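# Remove both clips from the cell, keep leads plugged in

## Task

Get both clips off the cell and set them down somewhere not touching it, without deforming the strips, while every lead stays plugged in.

## Robot and tools

Robot: two seven-joint arms, left_arm and right_arm, each ending in a parallel two-finger gripper. In the scene frame the origin sits at table-top height midway between the nominal bases, +z is up, +x points out over the table, and left_arm is on the +y side. Arm names do not match image sides. Calibrated bases: left_arm at (+0.019, +0.363, 0) m, quat_wxyz (+1.000, 0, 0, +0.010); right_arm at (-0.033, -0.318, 0) m, quat_wxyz (+1.000, 0, 0, +0.020). A two-camera stand is fixed behind the arms.

Frames: hand poses, velocities, targets and wrist-camera poses are given in each arm's own base frame. Fixed cameras and the table use the scene frame. On the gripper, fingers point along its +z and close along its y. end_effector_position is the point between the pads when they are closed. Closed fingertips reach about 19 mm past it, fully open ones about 6 mm. Printed hand positions may be off by a few cm, more at long reach.

Row layout, used by execute_actions and move: one flat list of 16 numbers covering both arms, always all 16 even if one arm is idle. Order: left dx, dy, dz, rx, ry, rz, left gripper position, left gripper speed, then the same eight for the right arm. Every number is in [-1, 1]. dx..rz are offsets, not poses. They are measured from that arm's Hand target as it stood when the action or move began, along that arm's base axes, and the hand turns about that point. Scale: 1.0 = 0.6 m or 180 degrees. rx, ry, rz form one rotation vector. If dx, dy, dz together exceed length 1.0, they are shortened along their line. Sending six zeros re-commands the current Hand target. Gripper position is absolute: +1 fully open (85 mm), 0 about 45 mm, -1 closed, and the mapping is not linear. Gripper speed: -1 about 20 mm/s, 0 about 85, +1 about 150. Faster and deeper closes grip harder. Roughly, on a 40 mm part: 100 N at -1, 120-135 N at 0, 225-245 N at +1. A 0 in a gripper slot is a real command, so repeat the last values to leave a gripper as it is.

execute_actions(actions, cameras): actions is a list of actions. Each action is a table of up to 15 rows at 1/30 s per step. A short table repeats its last row until 15 steps are done. Each row is an offset from the start pose of that action, not from the row before. Calling again with the same offset moves the arm further. Images come back only when actions is [] or cameras names them (["all"], or names from cam_high, cam_low, cam_left_wrist, cam_right_wrist). An unknown camera name voids the call.

move(target, speed, blend, blocking, cameras): target is one 16-number row or a list of up to 15 rows. All rows are offsets from the Hand targets at the start of the move. Paths are straight and end together, last at least 0.5 s and at most 10 s, and do not avoid obstacles. speed is in m/s, 0.002-0.5, default 0.25, either one value or one per target. Turning is capped at twice that value in rad/s, and at 0.873. blend, in m, rounds corners; 0 means a full stop at each target. blocking=false returns after about 0.5 s while the motion continues. Gripper values in later rows take effect once everything is at rest. The result adds a "move:" line such as done, off_target, moving, held or fault, plus limits (paced = pose clipped, held = steps withheld).

wait(seconds 0-10) lets time pass with commands held. stop brakes a running move; fingers keep moving. zoom_image(camera, region [x0,y0,x1,y1], max 504x504) enlarges part of the latest image. Each camera image is 896x504. clear_fault(arm) clears a torque fault that was already reported. finished_scene(scene) ends the scene for good.

Reading results: Hand target is the last commanded pose after clipping. The hand often rests a bit short of it; the next command, even all zeros, asks for it again. Orientation commands are clipped to within 32 degrees of the measured orientation. position_measured_pct is about 50 - 50 x position. object_status: 0 moving, 1 blocked while opening, 2 stopped on an object (firm grip), 3 reached the set value or pads met (empty or soft grip). Keep the number unchanged for about 1.3 s before trusting it. motor_current_ma is about 1000 when holding and near 0 when empty. Flange force is the external force on the gripper in its own axes, including held weight, and is noisy. Joint torques are positive toward larger joint angles. Wrist depth gives a 7x7 grid of distances in mm (164-4000, "-" means no value).

Gripping: close to a position narrower than the part and keep it there. To release, open a few mm wider than the part. Avoid squeezing hard on parts still resting on something.

Hazards: arms are stiff, so targets even a few mm past a contact press hard. Fast moves hit harder. A joint over its torque limit (104.5 N m big joints, 51.3 small), or a joint straying more than 5 degrees from plan, is a torque fault and that arm stops. Arms pressing or hitting each other, including one gripper clamping the other's fingers, can end the scene. Motors heat when holding loads, stretched out or pushing; 75 °C causes a temporary sinking stop. Never let anything fall off the table or drop far. Don't slam, don't fling held parts, and don't bend the clip strips or pull the leads out.

Each tool is called after "Request:" by a JSON object that holds its "fn" and its "kwargs".

## Session

Request:
{"fn": "execute_actions", "kwargs": {"actions": []}}

Scene clock: 0.00 s.
left_arm: end_effector_position=(+0.3336, +0.1551, +0.2186) position_measured_pct=0.0 object_status=3 motor_current_ma=0 end_effector_quat_wxyz=(-0.229, -0.575, +0.774, -0.130) | right_arm: end_effector_position=(+0.4980, +0.3425, +0.1757) position_measured_pct=0.0 object_status=3 motor_current_ma=0 end_effector_quat_wxyz=(-0.071, +0.813, +0.346, +0.463)
Joint positions: left_arm=[-0.602 0.564 -0.15 1.522 0.283 1.564 2.025] | right_arm=[-0.885 0.578 0.241 2.187 3.084 0.575 1.691]
Joint velocities: within noise
Joint torques (N m): no reading
Flange force (N): no reading
Wrist depth (mm): cam_left_wrist=[500 505 512 520 520 530 535 / 476 479 483 489 494 498 499 / 447 453 457 463 467 471 468 / 429 434 436 442 446 449 454 / 411 416 420 423 427 430 434 / 392 396 397 404 405 410 413 / 376 379 383 385 388 390 394] | cam_right_wrist=[684 728 780 829 1894 1691 1517 / 593 628 670 711 758 1704 1579 / 525 553 580 613 653 691 1594 / 469 490 520 544 572 606 637 / 421 438 461 482 508 535 564 / 385 398 416 339 354 474 497 / 355 368 309 306 318 423 442]
Hand target: left_arm +0.3336, +0.1551, +0.2186; -0.229, -0.575, +0.774, -0.130 | right_arm +0.4980, +0.3425, +0.1757; -0.071, +0.813, +0.346, +0.463
Tool commands: left_gripper/position=+1.0 left_gripper/speed=+1.0 right_gripper/position=+1.0 right_gripper/speed=+1.0

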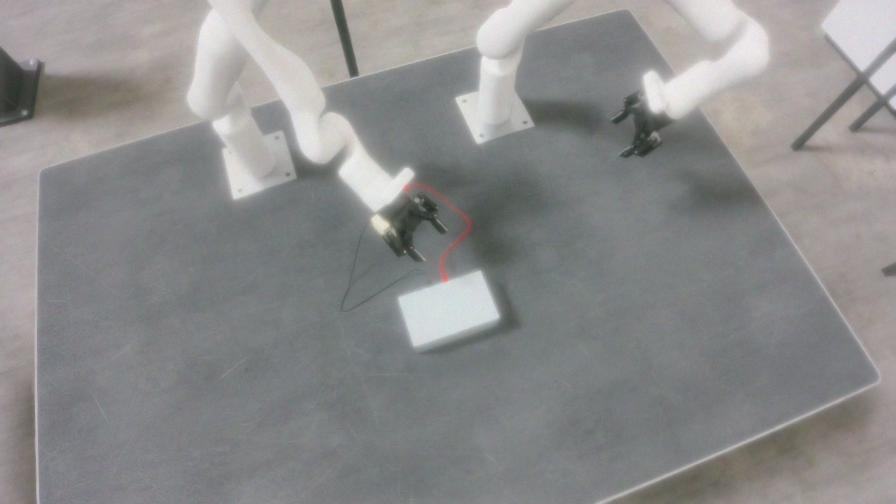

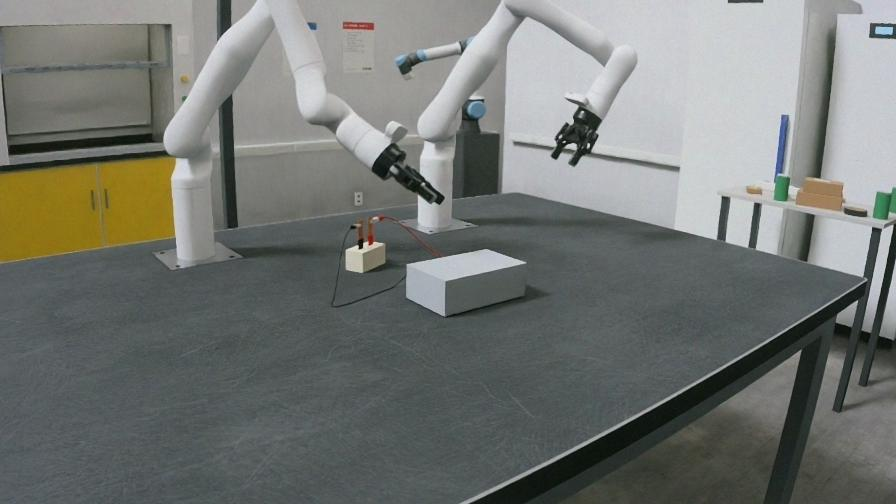

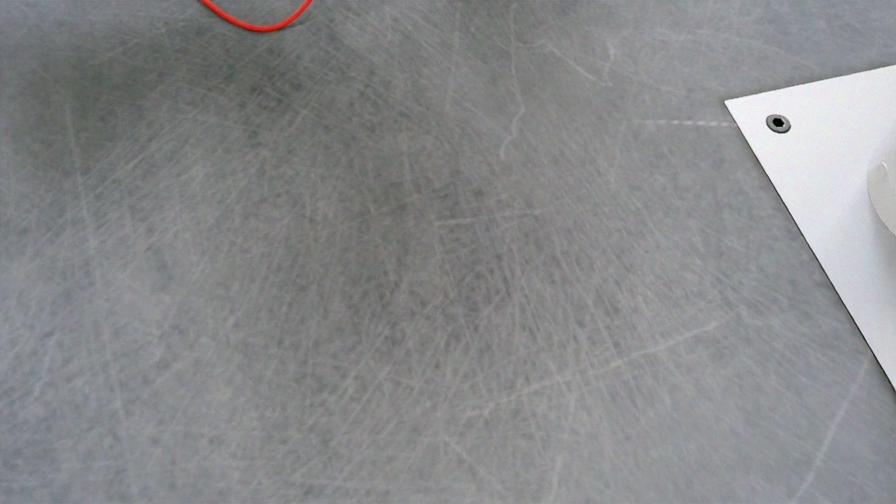

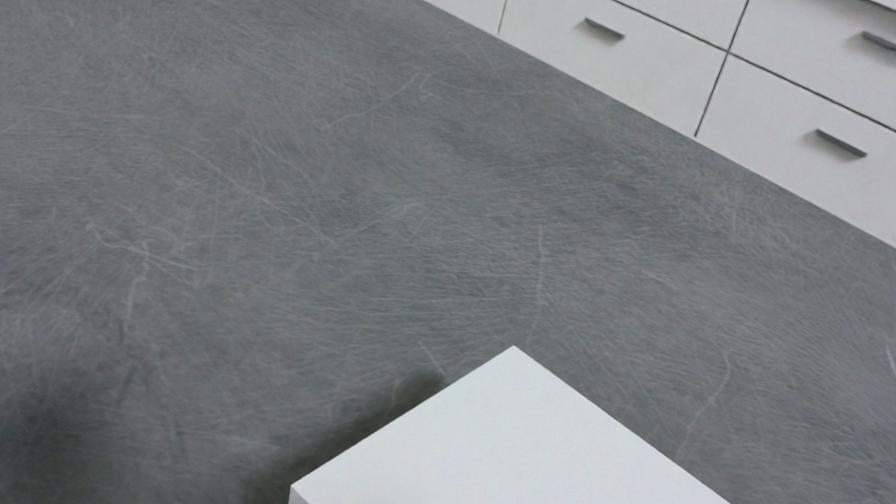

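Request:
{"fn": "move", "kwargs": {"target": [0,0,0,0,0,0,1,1,-0.33,-0.07,0.407,-0.048,0.315,-0.235,1,1], "cameras": ["all"]}}

Scene clock: 5.87 s.
left_arm: end_effector_position=(+0.3336, +0.1551, +0.2186) position_measured_pct=0.0 object_status=3 motor_current_ma=0 end_effector_quat_wxyz=(-0.229, -0.575, +0.774, -0.130) | right_arm: end_effector_position=(+0.3000, +0.3005, +0.4199) position_measured_pct=0.0 object_status=3 motor_current_ma=0 end_effector_quat_wxyz=(-0.001, +1.000, +0.000, -0.001)
Joint positions: left_arm=[-0.602 0.564 -0.15 1.522 0.283 1.564 2.025] | right_arm=[-1.435 0.359 0.952 1.193 2.846 -1.727 1.009]
Joint torques (N m): left_arm=[-0.56 -16.9 0.3 -5.61 0.46 1.37 0.39] | right_arm=[0.64 -12.52 1.21 -7.56 0.06 -0.43 0.39]
Flange force (N): left_arm=[-0.5 -1.1 -2.4] | right_arm=[-1.7 -1.5 -1.4]
Wrist depth (mm): cam_left_wrist=[502 505 510 516 520 531 534 / 474 477 484 486 494 499 500 / 448 452 458 463 468 473 469 / 428 432 436 440 443 448 451 / 411 415 419 421 426 431 434 / 393 396 397 402 406 410 415 / 376 379 382 385 388 388 394] | cam_right_wrist=[572 573 568 568 566 563 562 / 572 571 568 567 567 564 563 / 569 568 569 569 564 564 563 / 571 570 570 568 566 564 564 / 573 570 568 521 569 564 561 / 574 570 569 566 566 565 563 / 573 569 569 567 566 565 563]
Hand target: left_arm +0.3336, +0.1551, +0.2186; -0.229, -0.575, +0.774, -0.130 | right_arm +0.3000, +0.3005, +0.4199; -0.001, +1.000, +0.000, -0.001
Off the commanded pose: left_arm 0.000 m, 0 deg | right_arm 0.000 m, 0 deg.
move: done

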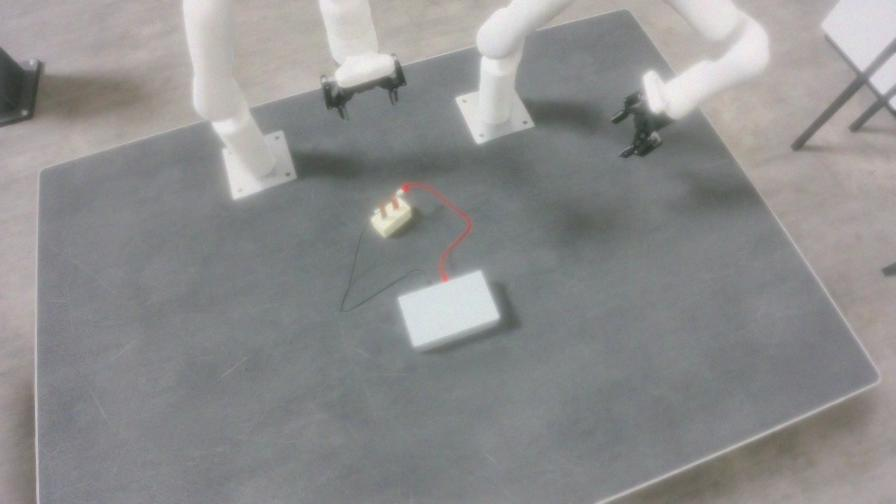

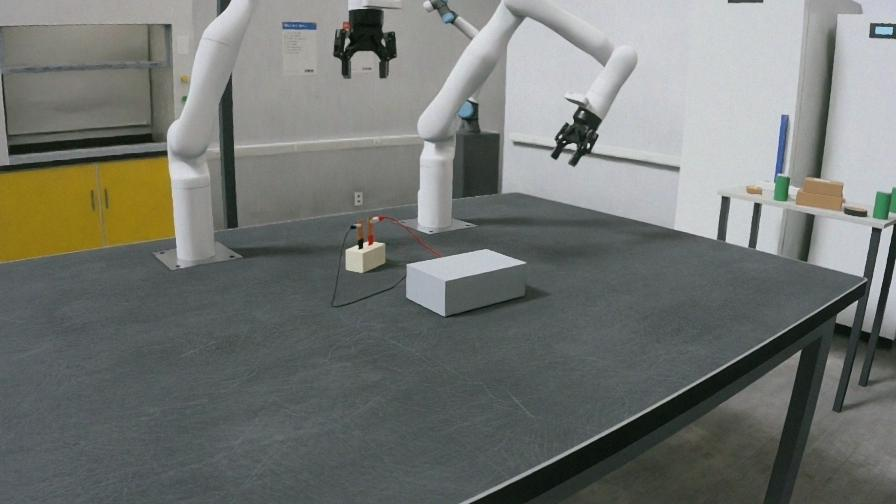

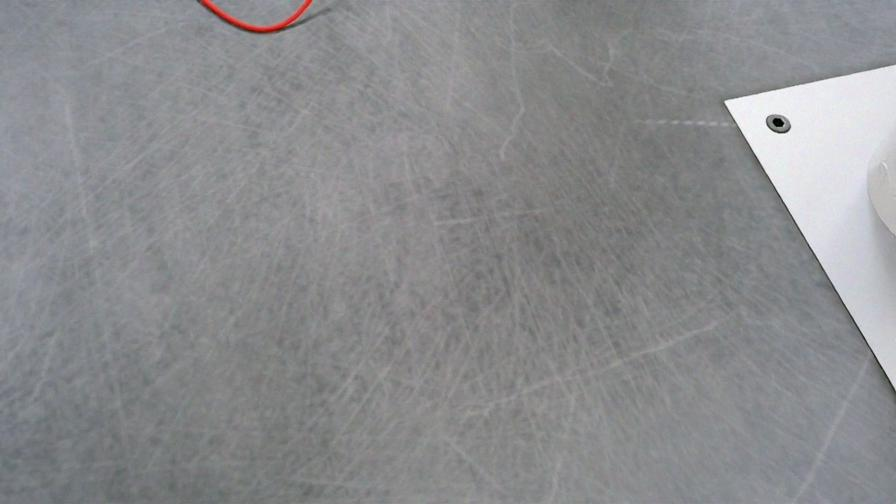

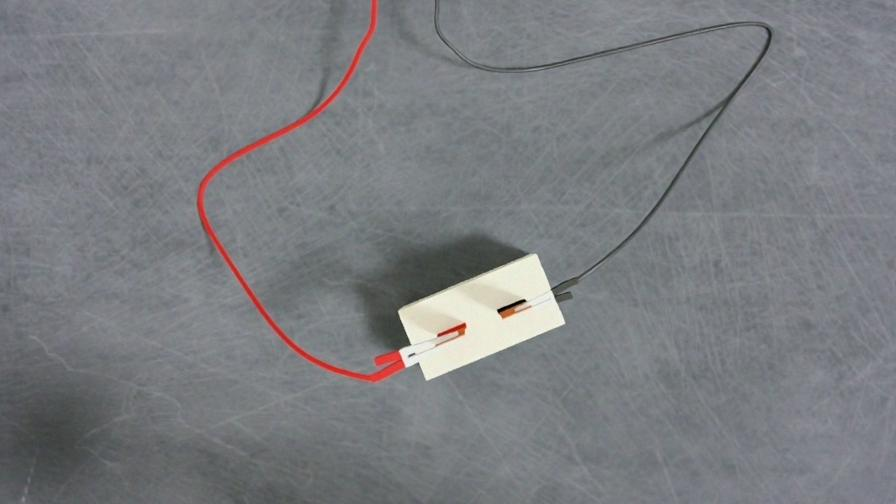

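Request:
{"fn": "zoom_image", "kwargs": {"camera": "cam_right_wrist", "region": [340, 220, 620, 400]}}

Request:
{"fn": "zoom_image", "kwargs": {"camera": "cam_low", "region": [310, 190, 450, 290]}}

Scaled by 1.800 from the camera's 896x504 image, which has a finer 1280x720 frame.

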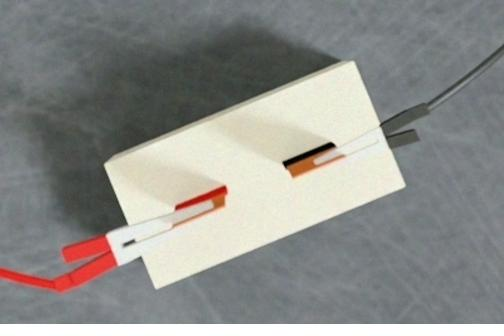

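Scaled by 3.600 from the camera's 896x504 image, which has a finer 1280x720 frame.

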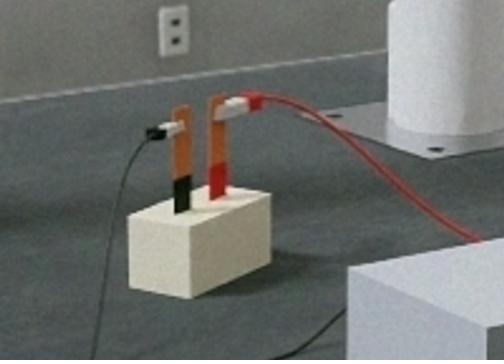

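Request:
{"fn": "move", "kwargs": {"target": [0,0,0,0,0,0,1,1,-0.1,0,-0.2333,0,0,0,1,1], "cameras": ["cam_right_wrist","cam_low"]}}

Request:
{"fn": "zoom_image", "kwargs": {"camera": "cam_right_wrist", "region": [300, 120, 700, 420]}}

Scene clock: 9.37 s.
left_arm: end_effector_position=(+0.3336, +0.1551, +0.2186) position_measured_pct=0.0 object_status=3 motor_current_ma=0 end_effector_quat_wxyz=(-0.229, -0.575, +0.774, -0.130) | right_arm: end_effector_position=(+0.2400, +0.3005, +0.2800) position_measured_pct=0.0 object_status=3 motor_current_ma=0 end_effector_quat_wxyz=(-0.001, +1.000, +0.000, -0.001)
Joint positions: left_arm=[-0.602 0.564 -0.15 1.522 0.283 1.564 2.025] | right_arm=[-1.668 0.292 0.93 1.725 2.894 -1.249 0.893]
Joint torques (N m): left_arm=[-0.59 -16.86 0.3 -5.59 0.44 1.35 0.39] | right_arm=[0.66 -10.23 0.83 -7.65 0.06 -0.57 0.27]
Flange force (N): left_arm=[-0.4 -1.2 -2.6] | right_arm=[-2.5 0.0 -0.9]
Wrist depth (mm): cam_left_wrist=[502 508 510 517 519 530 536 / 474 478 484 487 494 498 500 / 447 455 456 460 467 472 470 / 427 431 437 440 443 446 453 / 412 415 418 422 426 429 434 / 393 396 397 403 407 408 413 / 376 377 381 385 388 389 393] | cam_right_wrist=[431 429 430 428 426 425 423 / 430 429 428 426 426 425 424 / 431 429 428 383 382 425 425 / 432 430 429 382 426 426 424 / 431 430 429 427 426 426 424 / 432 430 428 428 426 424 424 / 431 430 430 427 426 426 424]
Hand target: left_arm +0.3336, +0.1551, +0.2186; -0.229, -0.575, +0.774, -0.130 | right_arm +0.2400, +0.3005, +0.2800; -0.001, +1.000, +0.000, -0.001
Off the commanded pose: left_arm 0.000 m, 0 deg | right_arm 0.000 m, 0 deg.
move: done
Images, in order (width x height): cam_low 896x504, cam_right_wrist 896x504.

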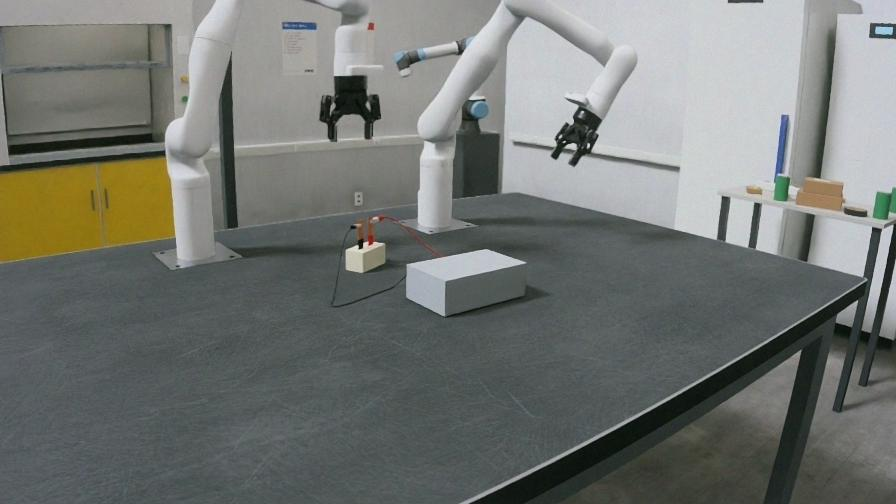

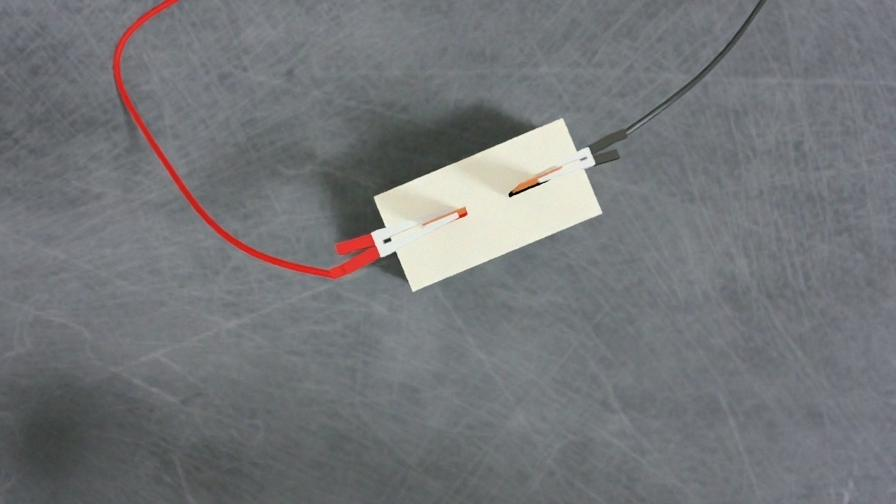

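Scaled by 1.260 from the camera's 896x504 image, which has a finer 1280x720 frame.

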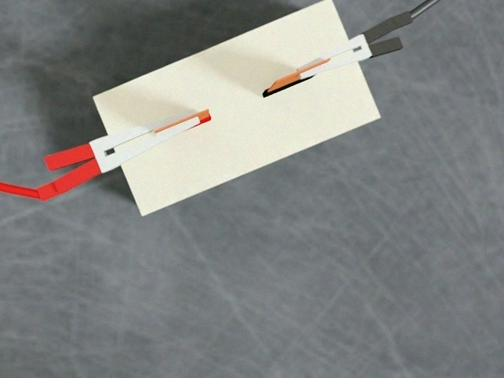

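Request:
{"fn": "move", "kwargs": {"target": [0,0,0,0,0,0,1,1,0.107,0.078,-0.05,0,0,-0.375,1,1], "cameras": ["cam_high","cam_right_wrist"]}}

Request:
{"fn": "zoom_image", "kwargs": {"camera": "cam_right_wrist", "region": [230, 120, 650, 360]}}

Scene clock: 15.67 s.
left_arm: end_effector_position=(+0.3336, +0.1551, +0.2186) position_measured_pct=0.0 object_status=3 motor_current_ma=0 end_effector_quat_wxyz=(-0.229, -0.575, +0.774, -0.130) | right_arm: end_effector_position=(+0.3042, +0.3472, +0.2500) position_measured_pct=0.0 object_status=3 motor_current_ma=0 end_effector_quat_wxyz=(-0.001, +0.832, -0.555, +0.000)
Joint positions: left_arm=[-0.602 0.564 -0.15 1.522 0.283 1.564 2.025] | right_arm=[-1.563 0.622 1.131 1.548 2.568 -1.338 0.023]
Joint torques (N m): left_arm=[-0.64 -16.8 0.26 -5.67 0.37 1.37 0.33] | right_arm=[0.57 -14.79 3.54 -6.75 0.02 -0.43 0.27]
Flange force (N): left_arm=[0.0 -1.2 -2.2] | right_arm=[-1.4 2.0 -1.3]
Wrist depth (mm): cam_left_wrist=[504 508 507 516 522 530 536 / 475 480 486 487 494 499 501 / 446 454 456 461 467 472 469 / 429 432 436 441 445 447 453 / 411 415 419 424 426 431 434 / 393 397 398 403 405 411 413 / 377 379 381 386 386 389 394] | cam_right_wrist=[398 398 397 396 395 395 394 / 399 399 397 397 395 395 392 / 400 398 398 352 396 395 393 / 400 398 398 352 396 395 395 / 400 398 398 352 396 394 393 / 400 400 398 397 396 396 394 / 401 400 398 398 397 396 395]
Hand target: left_arm +0.3336, +0.1551, +0.2186; -0.229, -0.575, +0.774, -0.130 | right_arm +0.3042, +0.3473, +0.2500; -0.001, +0.832, -0.555, +0.000
Off the commanded pose: left_arm 0.000 m, 0 deg | right_arm 0.000 m, 0 deg.
move: done
Images, in order (width x height): cam_high 896x504, cam_right_wrist 896x504.

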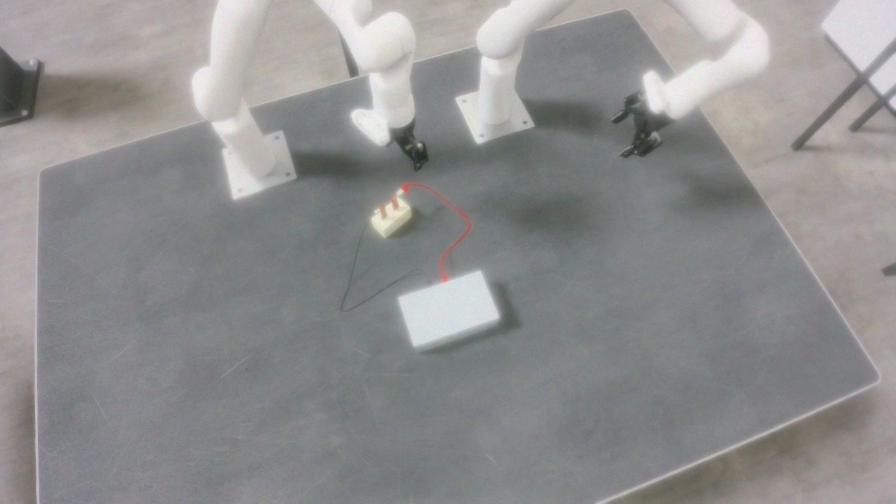

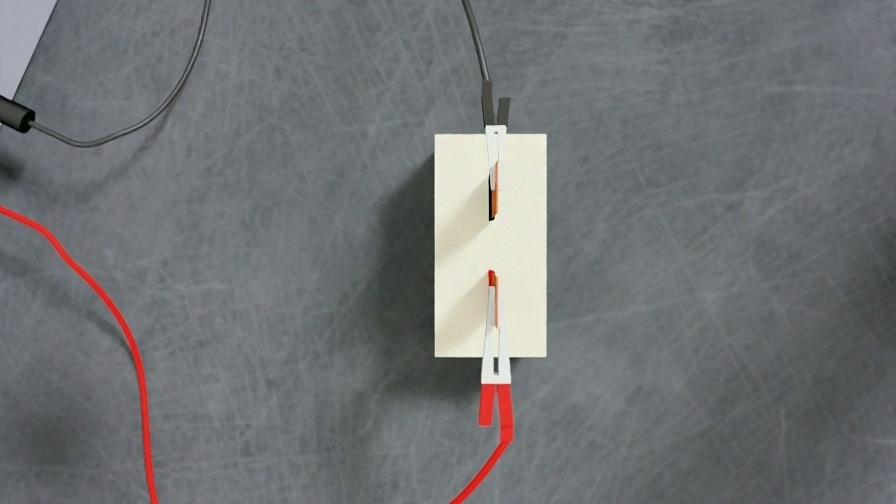

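Scaled by 1.200 from the camera's 896x504 image, which has a finer 1280x720 frame.

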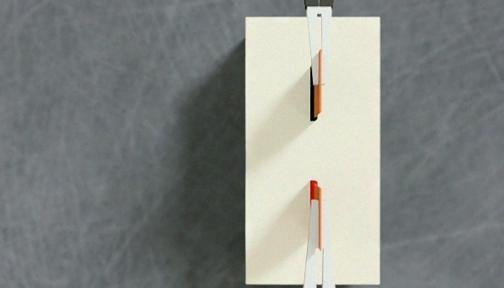

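Request:
{"fn": "move", "kwargs": {"target": [[0,0,0,0,0,0,1,1,-0.0185,-0.004,-0.12,0,0,0,0.3,0],[0,0,0,0,0,0,1,1,-0.0185,-0.004,-0.255,0,0,0,0.3,0]], "cameras": ["cam_low","cam_high","cam_right_wrist"]}}

Request:
{"fn": "zoom_image", "kwargs": {"camera": "cam_low", "region": [310, 160, 450, 290]}}

Request:
{"fn": "zoom_image", "kwargs": {"camera": "cam_high", "region": [340, 130, 480, 270]}}

Scene clock: 20.67 s.
left_arm: end_effector_position=(+0.3336, +0.1551, +0.2186) position_measured_pct=0.0 object_status=3 motor_current_ma=0 end_effector_quat_wxyz=(-0.229, -0.575, +0.774, -0.130) | right_arm: end_effector_position=(+0.2931, +0.3448, +0.0970) position_measured_pct=35.1 object_status=3 motor_current_ma=0 end_effector_quat_wxyz=(-0.001, +0.832, -0.555, +0.000)
Joint positions: left_arm=[-0.602 0.564 -0.15 1.522 0.283 1.564 2.025] | right_arm=[-1.505 0.8 0.963 1.81 2.346 -0.971 0.195]
Joint torques (N m): left_arm=[-0.68 -16.85 0.34 -5.66 0.39 1.34 0.34] | right_arm=[0.61 -16.62 4.27 -4.79 0.09 -0.42 0.2]
Flange force (N): left_arm=[-0.1 -1.3 -2.3] | right_arm=[-2.0 0.4 -1.1]
Wrist depth (mm): cam_left_wrist=[502 505 508 517 519 530 536 / 475 478 482 488 491 501 498 / 446 453 458 463 467 471 470 / 427 433 436 441 444 449 452 / 411 415 419 422 427 431 434 / 393 397 396 402 406 408 414 / 376 380 382 385 389 389 393] | cam_right_wrist=[245 245 244 199 243 243 242 / 245 245 245 199 243 243 242 / 246 245 244 199 243 243 242 / 246 245 245 199 243 243 243 / 246 246 245 - 243 243 242 / 246 245 245 199 243 243 243 / 246 246 245 244 243 243 243]
Hand target: left_arm +0.3336, +0.1551, +0.2186; -0.229, -0.575, +0.774, -0.130 | right_arm +0.2931, +0.3449, +0.0969; -0.001, +0.832, -0.555, +0.000
Off the commanded pose: left_arm 0.000 m, 0 deg | right_arm 0.000 m, 0 deg.
move: done
Images, in order (width x height): cam_high 896x504, cam_low 896x504, cam_right_wrist 896x504.

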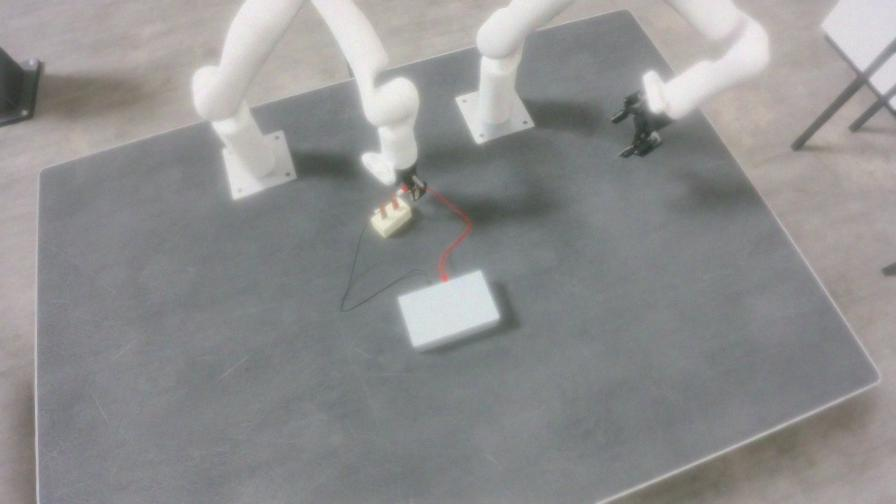

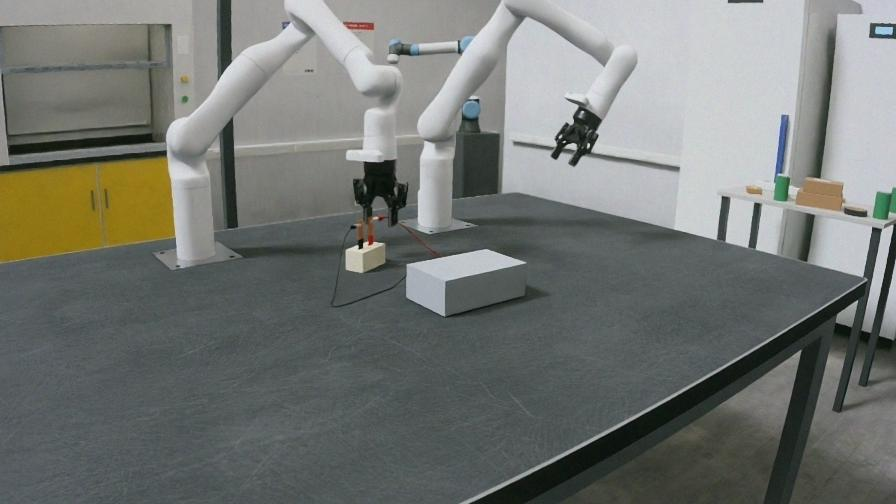

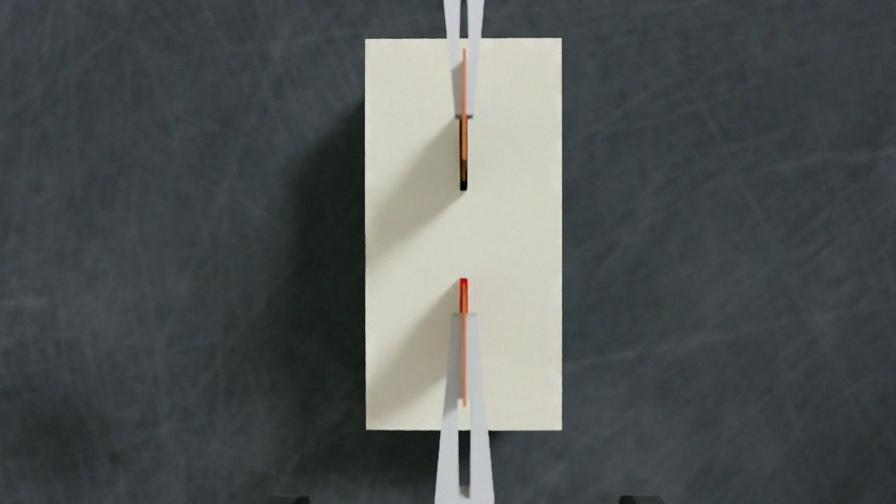

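Scaled by 3.600 from the camera's 896x504 image, which has a finer 1280x720 frame.

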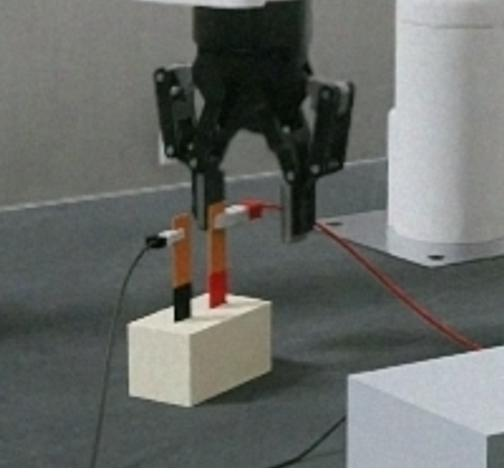

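Scaled by 3.600 from the camera's 896x504 image, which has a finer 1280x720 frame.

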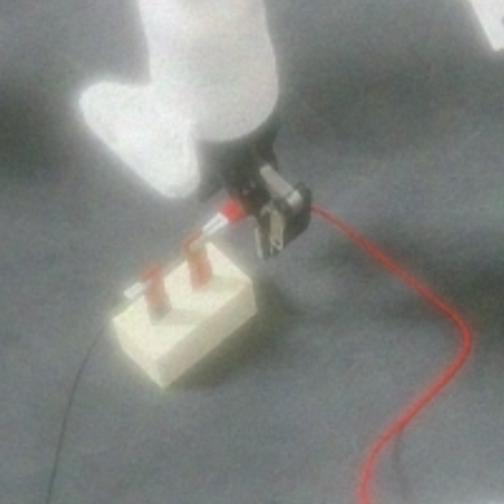

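Request:
{"fn": "move", "kwargs": {"target": [0,0,0,0,0,0,1,1,0,0,0,0,0,0,-0.72,-0.5], "cameras": ["cam_right_wrist"]}}

Request:
{"fn": "move", "kwargs": {"target": [0,0,0,0,0,0,1,1,0,0,0,0,0,0,-0.99,-1], "cameras": ["cam_right_wrist"]}}

Scene clock: 23.07 s.
left_arm: end_effector_position=(+0.3336, +0.1551, +0.2186) position_measured_pct=0.0 object_status=3 motor_current_ma=0 end_effector_quat_wxyz=(-0.229, -0.575, +0.774, -0.130) | right_arm: end_effector_position=(+0.2931, +0.3449, +0.0970) position_measured_pct=85.7 object_status=0 motor_current_ma=0 end_effector_quat_wxyz=(-0.001, +0.832, -0.555, +0.000)
Joint positions: left_arm=[-0.602 0.564 -0.15 1.522 0.283 1.564 2.025] | right_arm=[-1.505 0.8 0.963 1.81 2.346 -0.971 0.195]
Joint torques (N m): left_arm=[-0.59 -16.9 0.31 -5.6 0.41 1.38 0.39] | right_arm=[0.61 -16.22 4.07 -4.57 0.05 -0.39 0.37]
Flange force (N): left_arm=[-0.4 -1.2 -2.4] | right_arm=[-2.5 0.3 -2.6]
Wrist depth (mm): cam_left_wrist=[500 507 507 517 519 530 536 / 474 478 483 489 493 498 498 / 446 454 457 461 466 472 470 / 429 433 435 441 444 448 453 / 412 414 419 422 425 430 434 / 393 395 398 402 407 410 413 / 375 377 381 384 388 389 396] | cam_right_wrist=[245 245 244 199 243 243 243 / 246 245 244 199 243 243 242 / 245 245 244 199 243 243 242 / 246 245 244 199 243 243 242 / 246 245 244 - 243 243 242 / 246 245 245 199 243 243 242 / 246 245 245 244 244 243 242]
Hand target: left_arm +0.3336, +0.1551, +0.2186; -0.229, -0.575, +0.774, -0.130 | right_arm +0.2931, +0.3449, +0.0970; -0.001, +0.832, -0.555, +0.000
Off the commanded pose: left_arm 0.000 m, 0 deg | right_arm 0.000 m, 0 deg.
move: done
Images, in order (width x height): cam_right_wrist 896x504.

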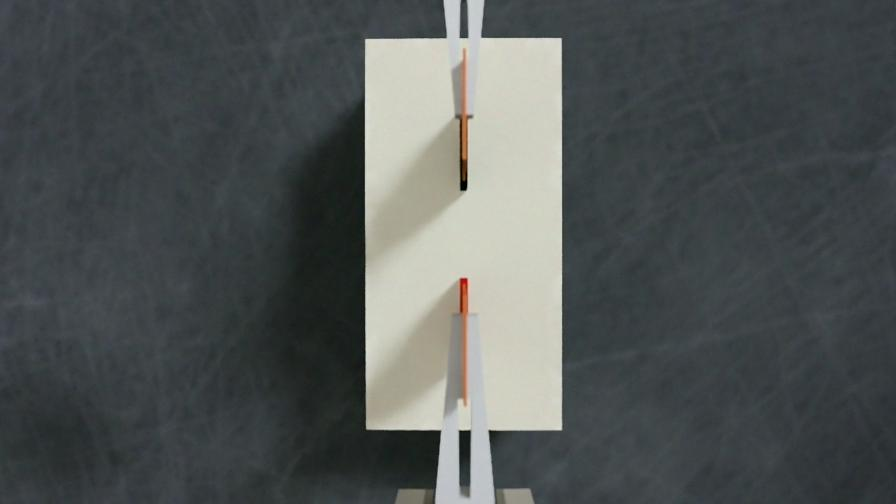

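Scene clock: 23.87 s.
left_arm: end_effector_position=(+0.3336, +0.1551, +0.2186) position_measured_pct=0.0 object_status=3 motor_current_ma=0 end_effector_quat_wxyz=(-0.229, -0.575, +0.774, -0.130) | right_arm: end_effector_position=(+0.2931, +0.3449, +0.0970) position_measured_pct=91.8 object_status=0 motor_current_ma=1000 end_effector_quat_wxyz=(-0.001, +0.832, -0.555, +0.000)
Joint positions: left_arm=[-0.602 0.564 -0.15 1.522 0.283 1.564 2.025] | right_arm=[-1.505 0.8 0.963 1.81 2.346 -0.971 0.195]
Joint torques (N m): left_arm=[-0.6 -16.87 0.32 -5.63 0.43 1.31 0.36] | right_arm=[0.63 -16.25 4.11 -4.6 0.05 -0.42 0.36]
Flange force (N): left_arm=[-0.3 -1.2 -2.6] | right_arm=[-2.4 0.5 -2.4]
Wrist depth (mm): cam_left_wrist=[503 505 512 520 520 528 536 / 472 477 482 488 491 498 501 / 448 454 457 462 467 472 468 / 429 433 436 440 445 450 452 / 411 415 420 424 426 431 434 / 394 397 399 402 407 410 412 / 377 380 383 384 389 390 394] | cam_right_wrist=[245 245 244 199 243 243 242 / 245 245 244 199 243 243 242 / 246 245 244 199 243 243 242 / 245 245 245 199 243 243 242 / 246 245 245 - 244 243 242 / 246 245 244 - 244 243 243 / 246 245 245 244 244 243 243]
Hand target: left_arm +0.3336, +0.1551, +0.2186; -0.229, -0.575, +0.774, -0.130 | right_arm +0.2931, +0.3449, +0.0970; -0.001, +0.832, -0.555, +0.000
Off the commanded pose: left_arm 0.000 m, 0 deg | right_arm 0.000 m, 0 deg.
move: done
Images, in order (width x height): cam_right_wrist 896x504.

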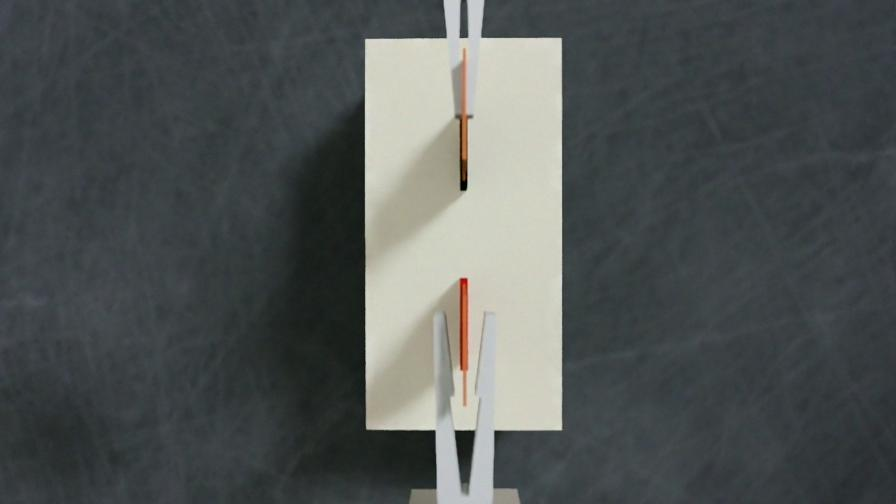

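Request:
{"fn": "move", "kwargs": {"target": [[0,0,0,0,0,0,1,1,-0.0255,0.0616,0,0,0,0,-0.99,-1],[0,0,0,0,0,0,1,1,-0.0447,0.1078,-0.122,0,0,0,-0.99,-1],[0,0,0,0,0,0,1,1,-0.0447,0.1078,-0.122,0,0,0,-0.4,-1]], "speed": [0.06,0.12,0.1], "blend": [0.01,0,0], "cameras": ["cam_low","cam_right_wrist"]}}

Request:
{"fn": "zoom_image", "kwargs": {"camera": "cam_low", "region": [310, 160, 450, 290]}}

Scene clock: 28.60 s.
left_arm: end_effector_position=(+0.3336, +0.1551, +0.2186) position_measured_pct=0.0 object_status=3 motor_current_ma=0 end_effector_quat_wxyz=(-0.229, -0.575, +0.774, -0.130) | right_arm: end_effector_position=(+0.2662, +0.4095, +0.0238) position_measured_pct=69.7 object_status=0 motor_current_ma=0 end_effector_quat_wxyz=(-0.001, +0.832, -0.555, +0.000)
Joint positions: left_arm=[-0.602 0.564 -0.15 1.522 0.283 1.564 2.025] | right_arm=[-1.543 0.97 0.857 1.728 2.219 -0.898 0.115]
Joint torques (N m): left_arm=[-0.65 -16.95 0.24 -5.61 0.44 1.36 0.36] | right_arm=[0.58 -18.68 4.5 -3.59 0.1 -0.42 0.34]
Flange force (N): left_arm=[-0.4 -1.4 -2.4] | right_arm=[-2.9 -0.7 -1.8]
Wrist depth (mm): cam_left_wrist=[501 507 511 519 518 528 533 / 472 477 484 489 493 499 499 / 446 454 459 463 466 472 471 / 427 433 436 442 444 448 452 / 411 414 419 422 426 430 435 / 394 397 397 402 407 410 414 / 377 379 383 385 388 390 395] | cam_right_wrist=[171 171 - - - 170 169 / 172 171 171 170 170 170 169 / 172 171 171 170 170 170 169 / 172 171 171 170 170 170 169 / 172 171 171 171 170 170 170 / 172 172 171 171 170 170 169 / 172 172 171 171 170 170 170]
Hand target: left_arm +0.3336, +0.1551, +0.2186; -0.229, -0.575, +0.774, -0.130 | right_arm +0.2662, +0.4095, +0.0238; -0.001, +0.832, -0.555, +0.000
Off the commanded pose: left_arm 0.000 m, 0 deg | right_arm 0.000 m, 0 deg.
move: done
Images, in order (width x height): cam_low 896x504, cam_right_wrist 896x504.

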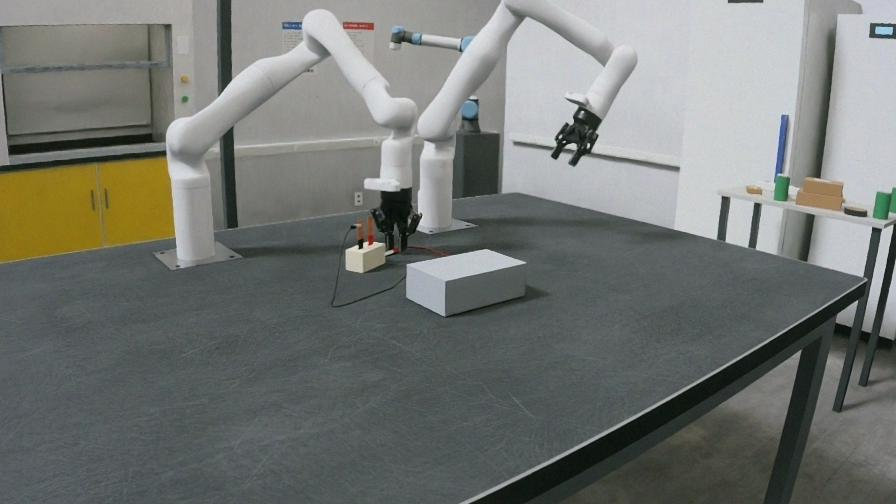

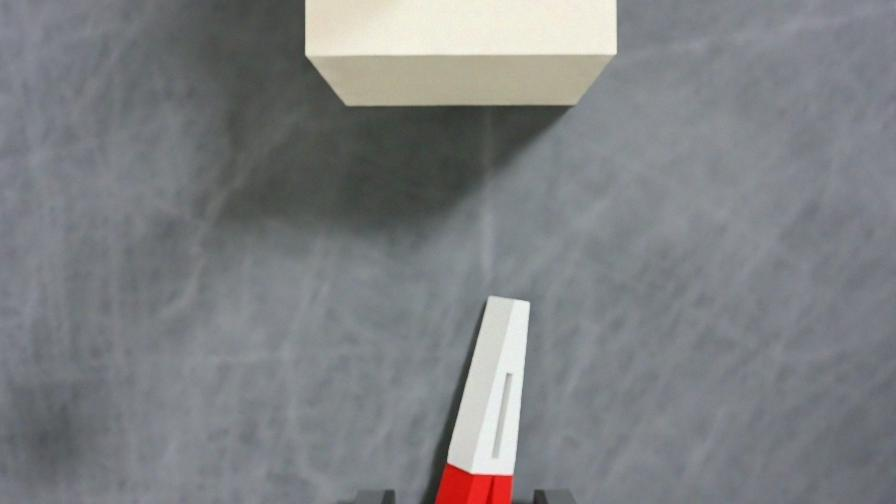

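Scaled by 3.600 from the camera's 896x504 image, which has a finer 1280x720 frame.

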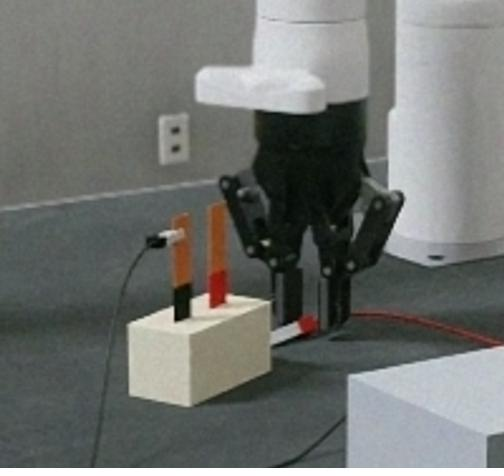

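Request:
{"fn": "move", "kwargs": {"target": [[0,0,0,0,0,0,1,1,0,0,0.327,0,0,0,-0.4,-1],[0,0,0,0,0,0,1,1,0.1173,-0.2828,0.327,0,0,0,0.1,0],[0,0,0,0,0,0,1,1,0.1173,-0.2828,0.1135,0,0,0,0.1,0]], "blend": [0.03,0.03,0], "cameras": ["cam_low","cam_high","cam_right_wrist"]}}

Request:
{"fn": "zoom_image", "kwargs": {"camera": "cam_low", "region": [310, 160, 450, 290]}}

Request:
{"fn": "zoom_image", "kwargs": {"camera": "cam_high", "region": [340, 130, 480, 270]}}

Scene clock: 33.70 s.
left_arm: end_effector_position=(+0.3336, +0.1551, +0.2186) position_measured_pct=0.0 object_status=3 motor_current_ma=0 end_effector_quat_wxyz=(-0.229, -0.575, +0.774, -0.130) | right_arm: end_effector_position=(+0.3366, +0.2398, +0.0919) position_measured_pct=45.0 object_status=3 motor_current_ma=0 end_effector_quat_wxyz=(-0.001, +0.832, -0.555, +0.000)
Joint positions: left_arm=[-0.602 0.564 -0.15 1.522 0.283 1.564 2.025] | right_arm=[-1.284 0.731 0.939 1.948 2.361 -0.874 0.468]
Joint torques (N m): left_arm=[-0.58 -16.94 0.24 -5.69 0.39 1.33 0.38] | right_arm=[0.58 -15.04 3.22 -4.06 -0.15 -0.41 0.21]
Flange force (N): left_arm=[-0.4 -1.2 -2.3] | right_arm=[-2.5 -1.2 -3.5]
Wrist depth (mm): cam_left_wrist=[501 507 510 518 524 529 536 / 472 477 485 488 492 497 500 / 446 450 456 461 465 471 468 / 428 433 436 441 445 449 452 / 412 415 419 424 427 429 434 / 393 395 397 404 405 410 414 / 376 379 382 385 389 390 394] | cam_right_wrist=[240 240 239 239 238 237 237 / 241 240 240 239 238 238 237 / 240 240 240 239 238 238 237 / 241 240 240 239 238 238 237 / 241 240 240 239 239 238 237 / 241 241 240 239 238 238 238 / 241 241 240 239 239 239 238]
Hand target: left_arm +0.3336, +0.1551, +0.2186; -0.229, -0.575, +0.774, -0.130 | right_arm +0.3366, +0.2399, +0.0918; -0.001, +0.832, -0.555, +0.000
Off the commanded pose: left_arm 0.000 m, 0 deg | right_arm 0.000 m, 0 deg.
move: done; blend cut to 0 m at target 2
Images, in order (width x height): cam_high 896x504, cam_low 896x504, cam_right_wrist 896x504.

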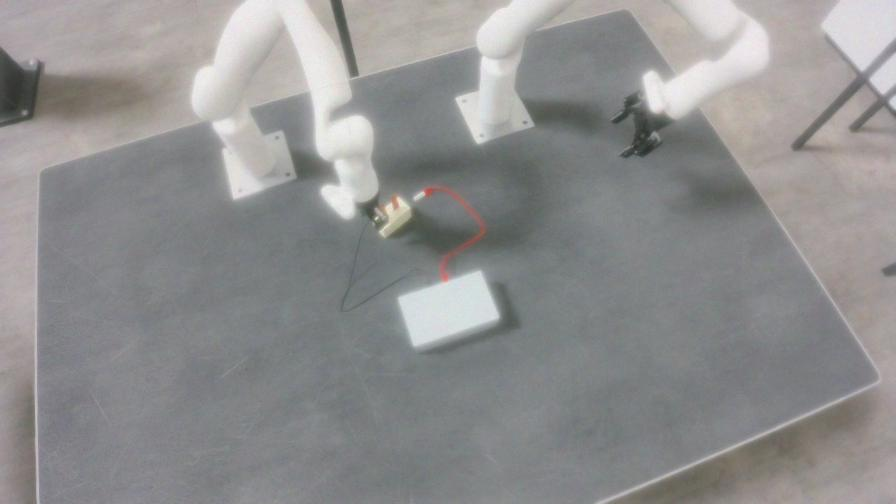

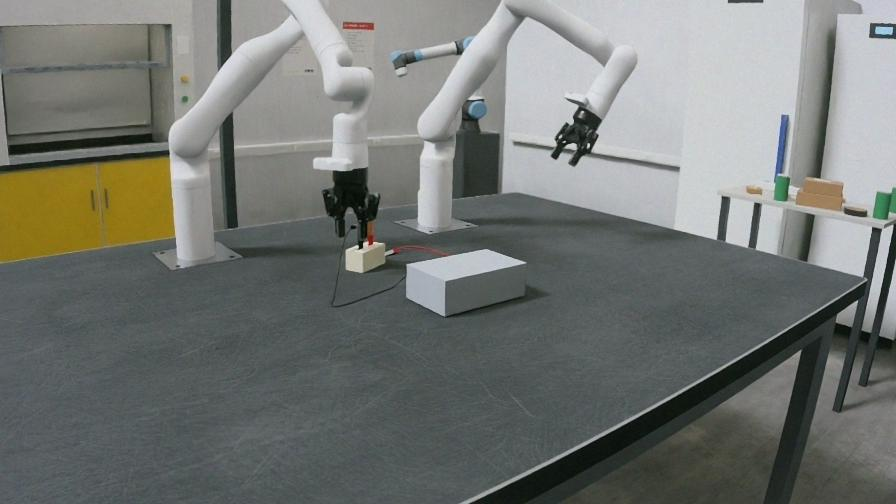

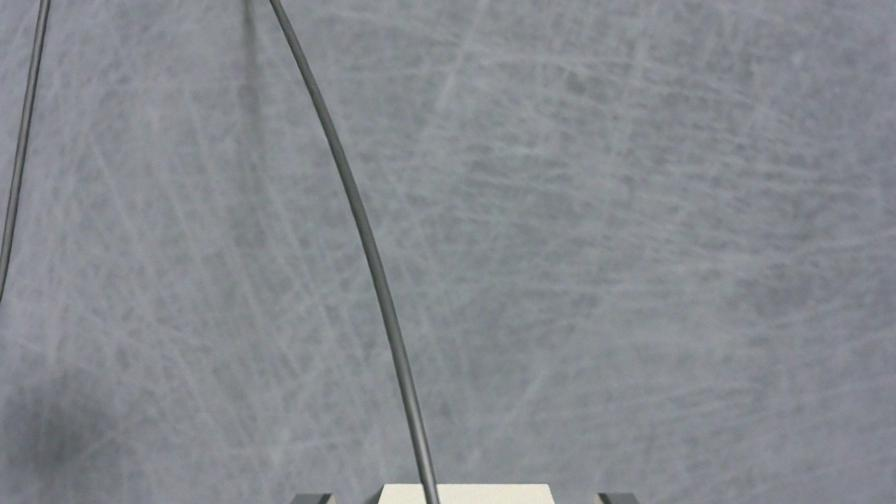

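Scaled by 3.600 from the camera's 896x504 image, which has a finer 1280x720 frame.

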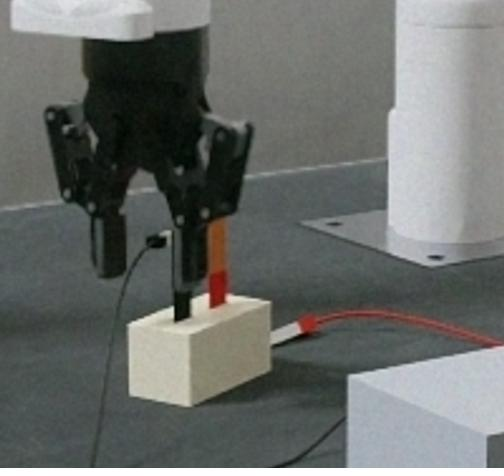

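Scaled by 3.600 from the camera's 896x504 image, which has a finer 1280x720 frame.

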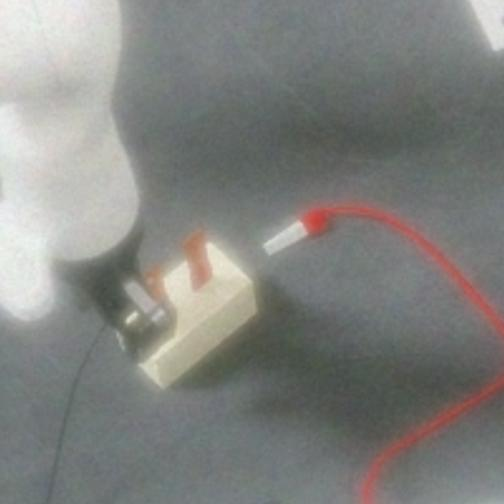

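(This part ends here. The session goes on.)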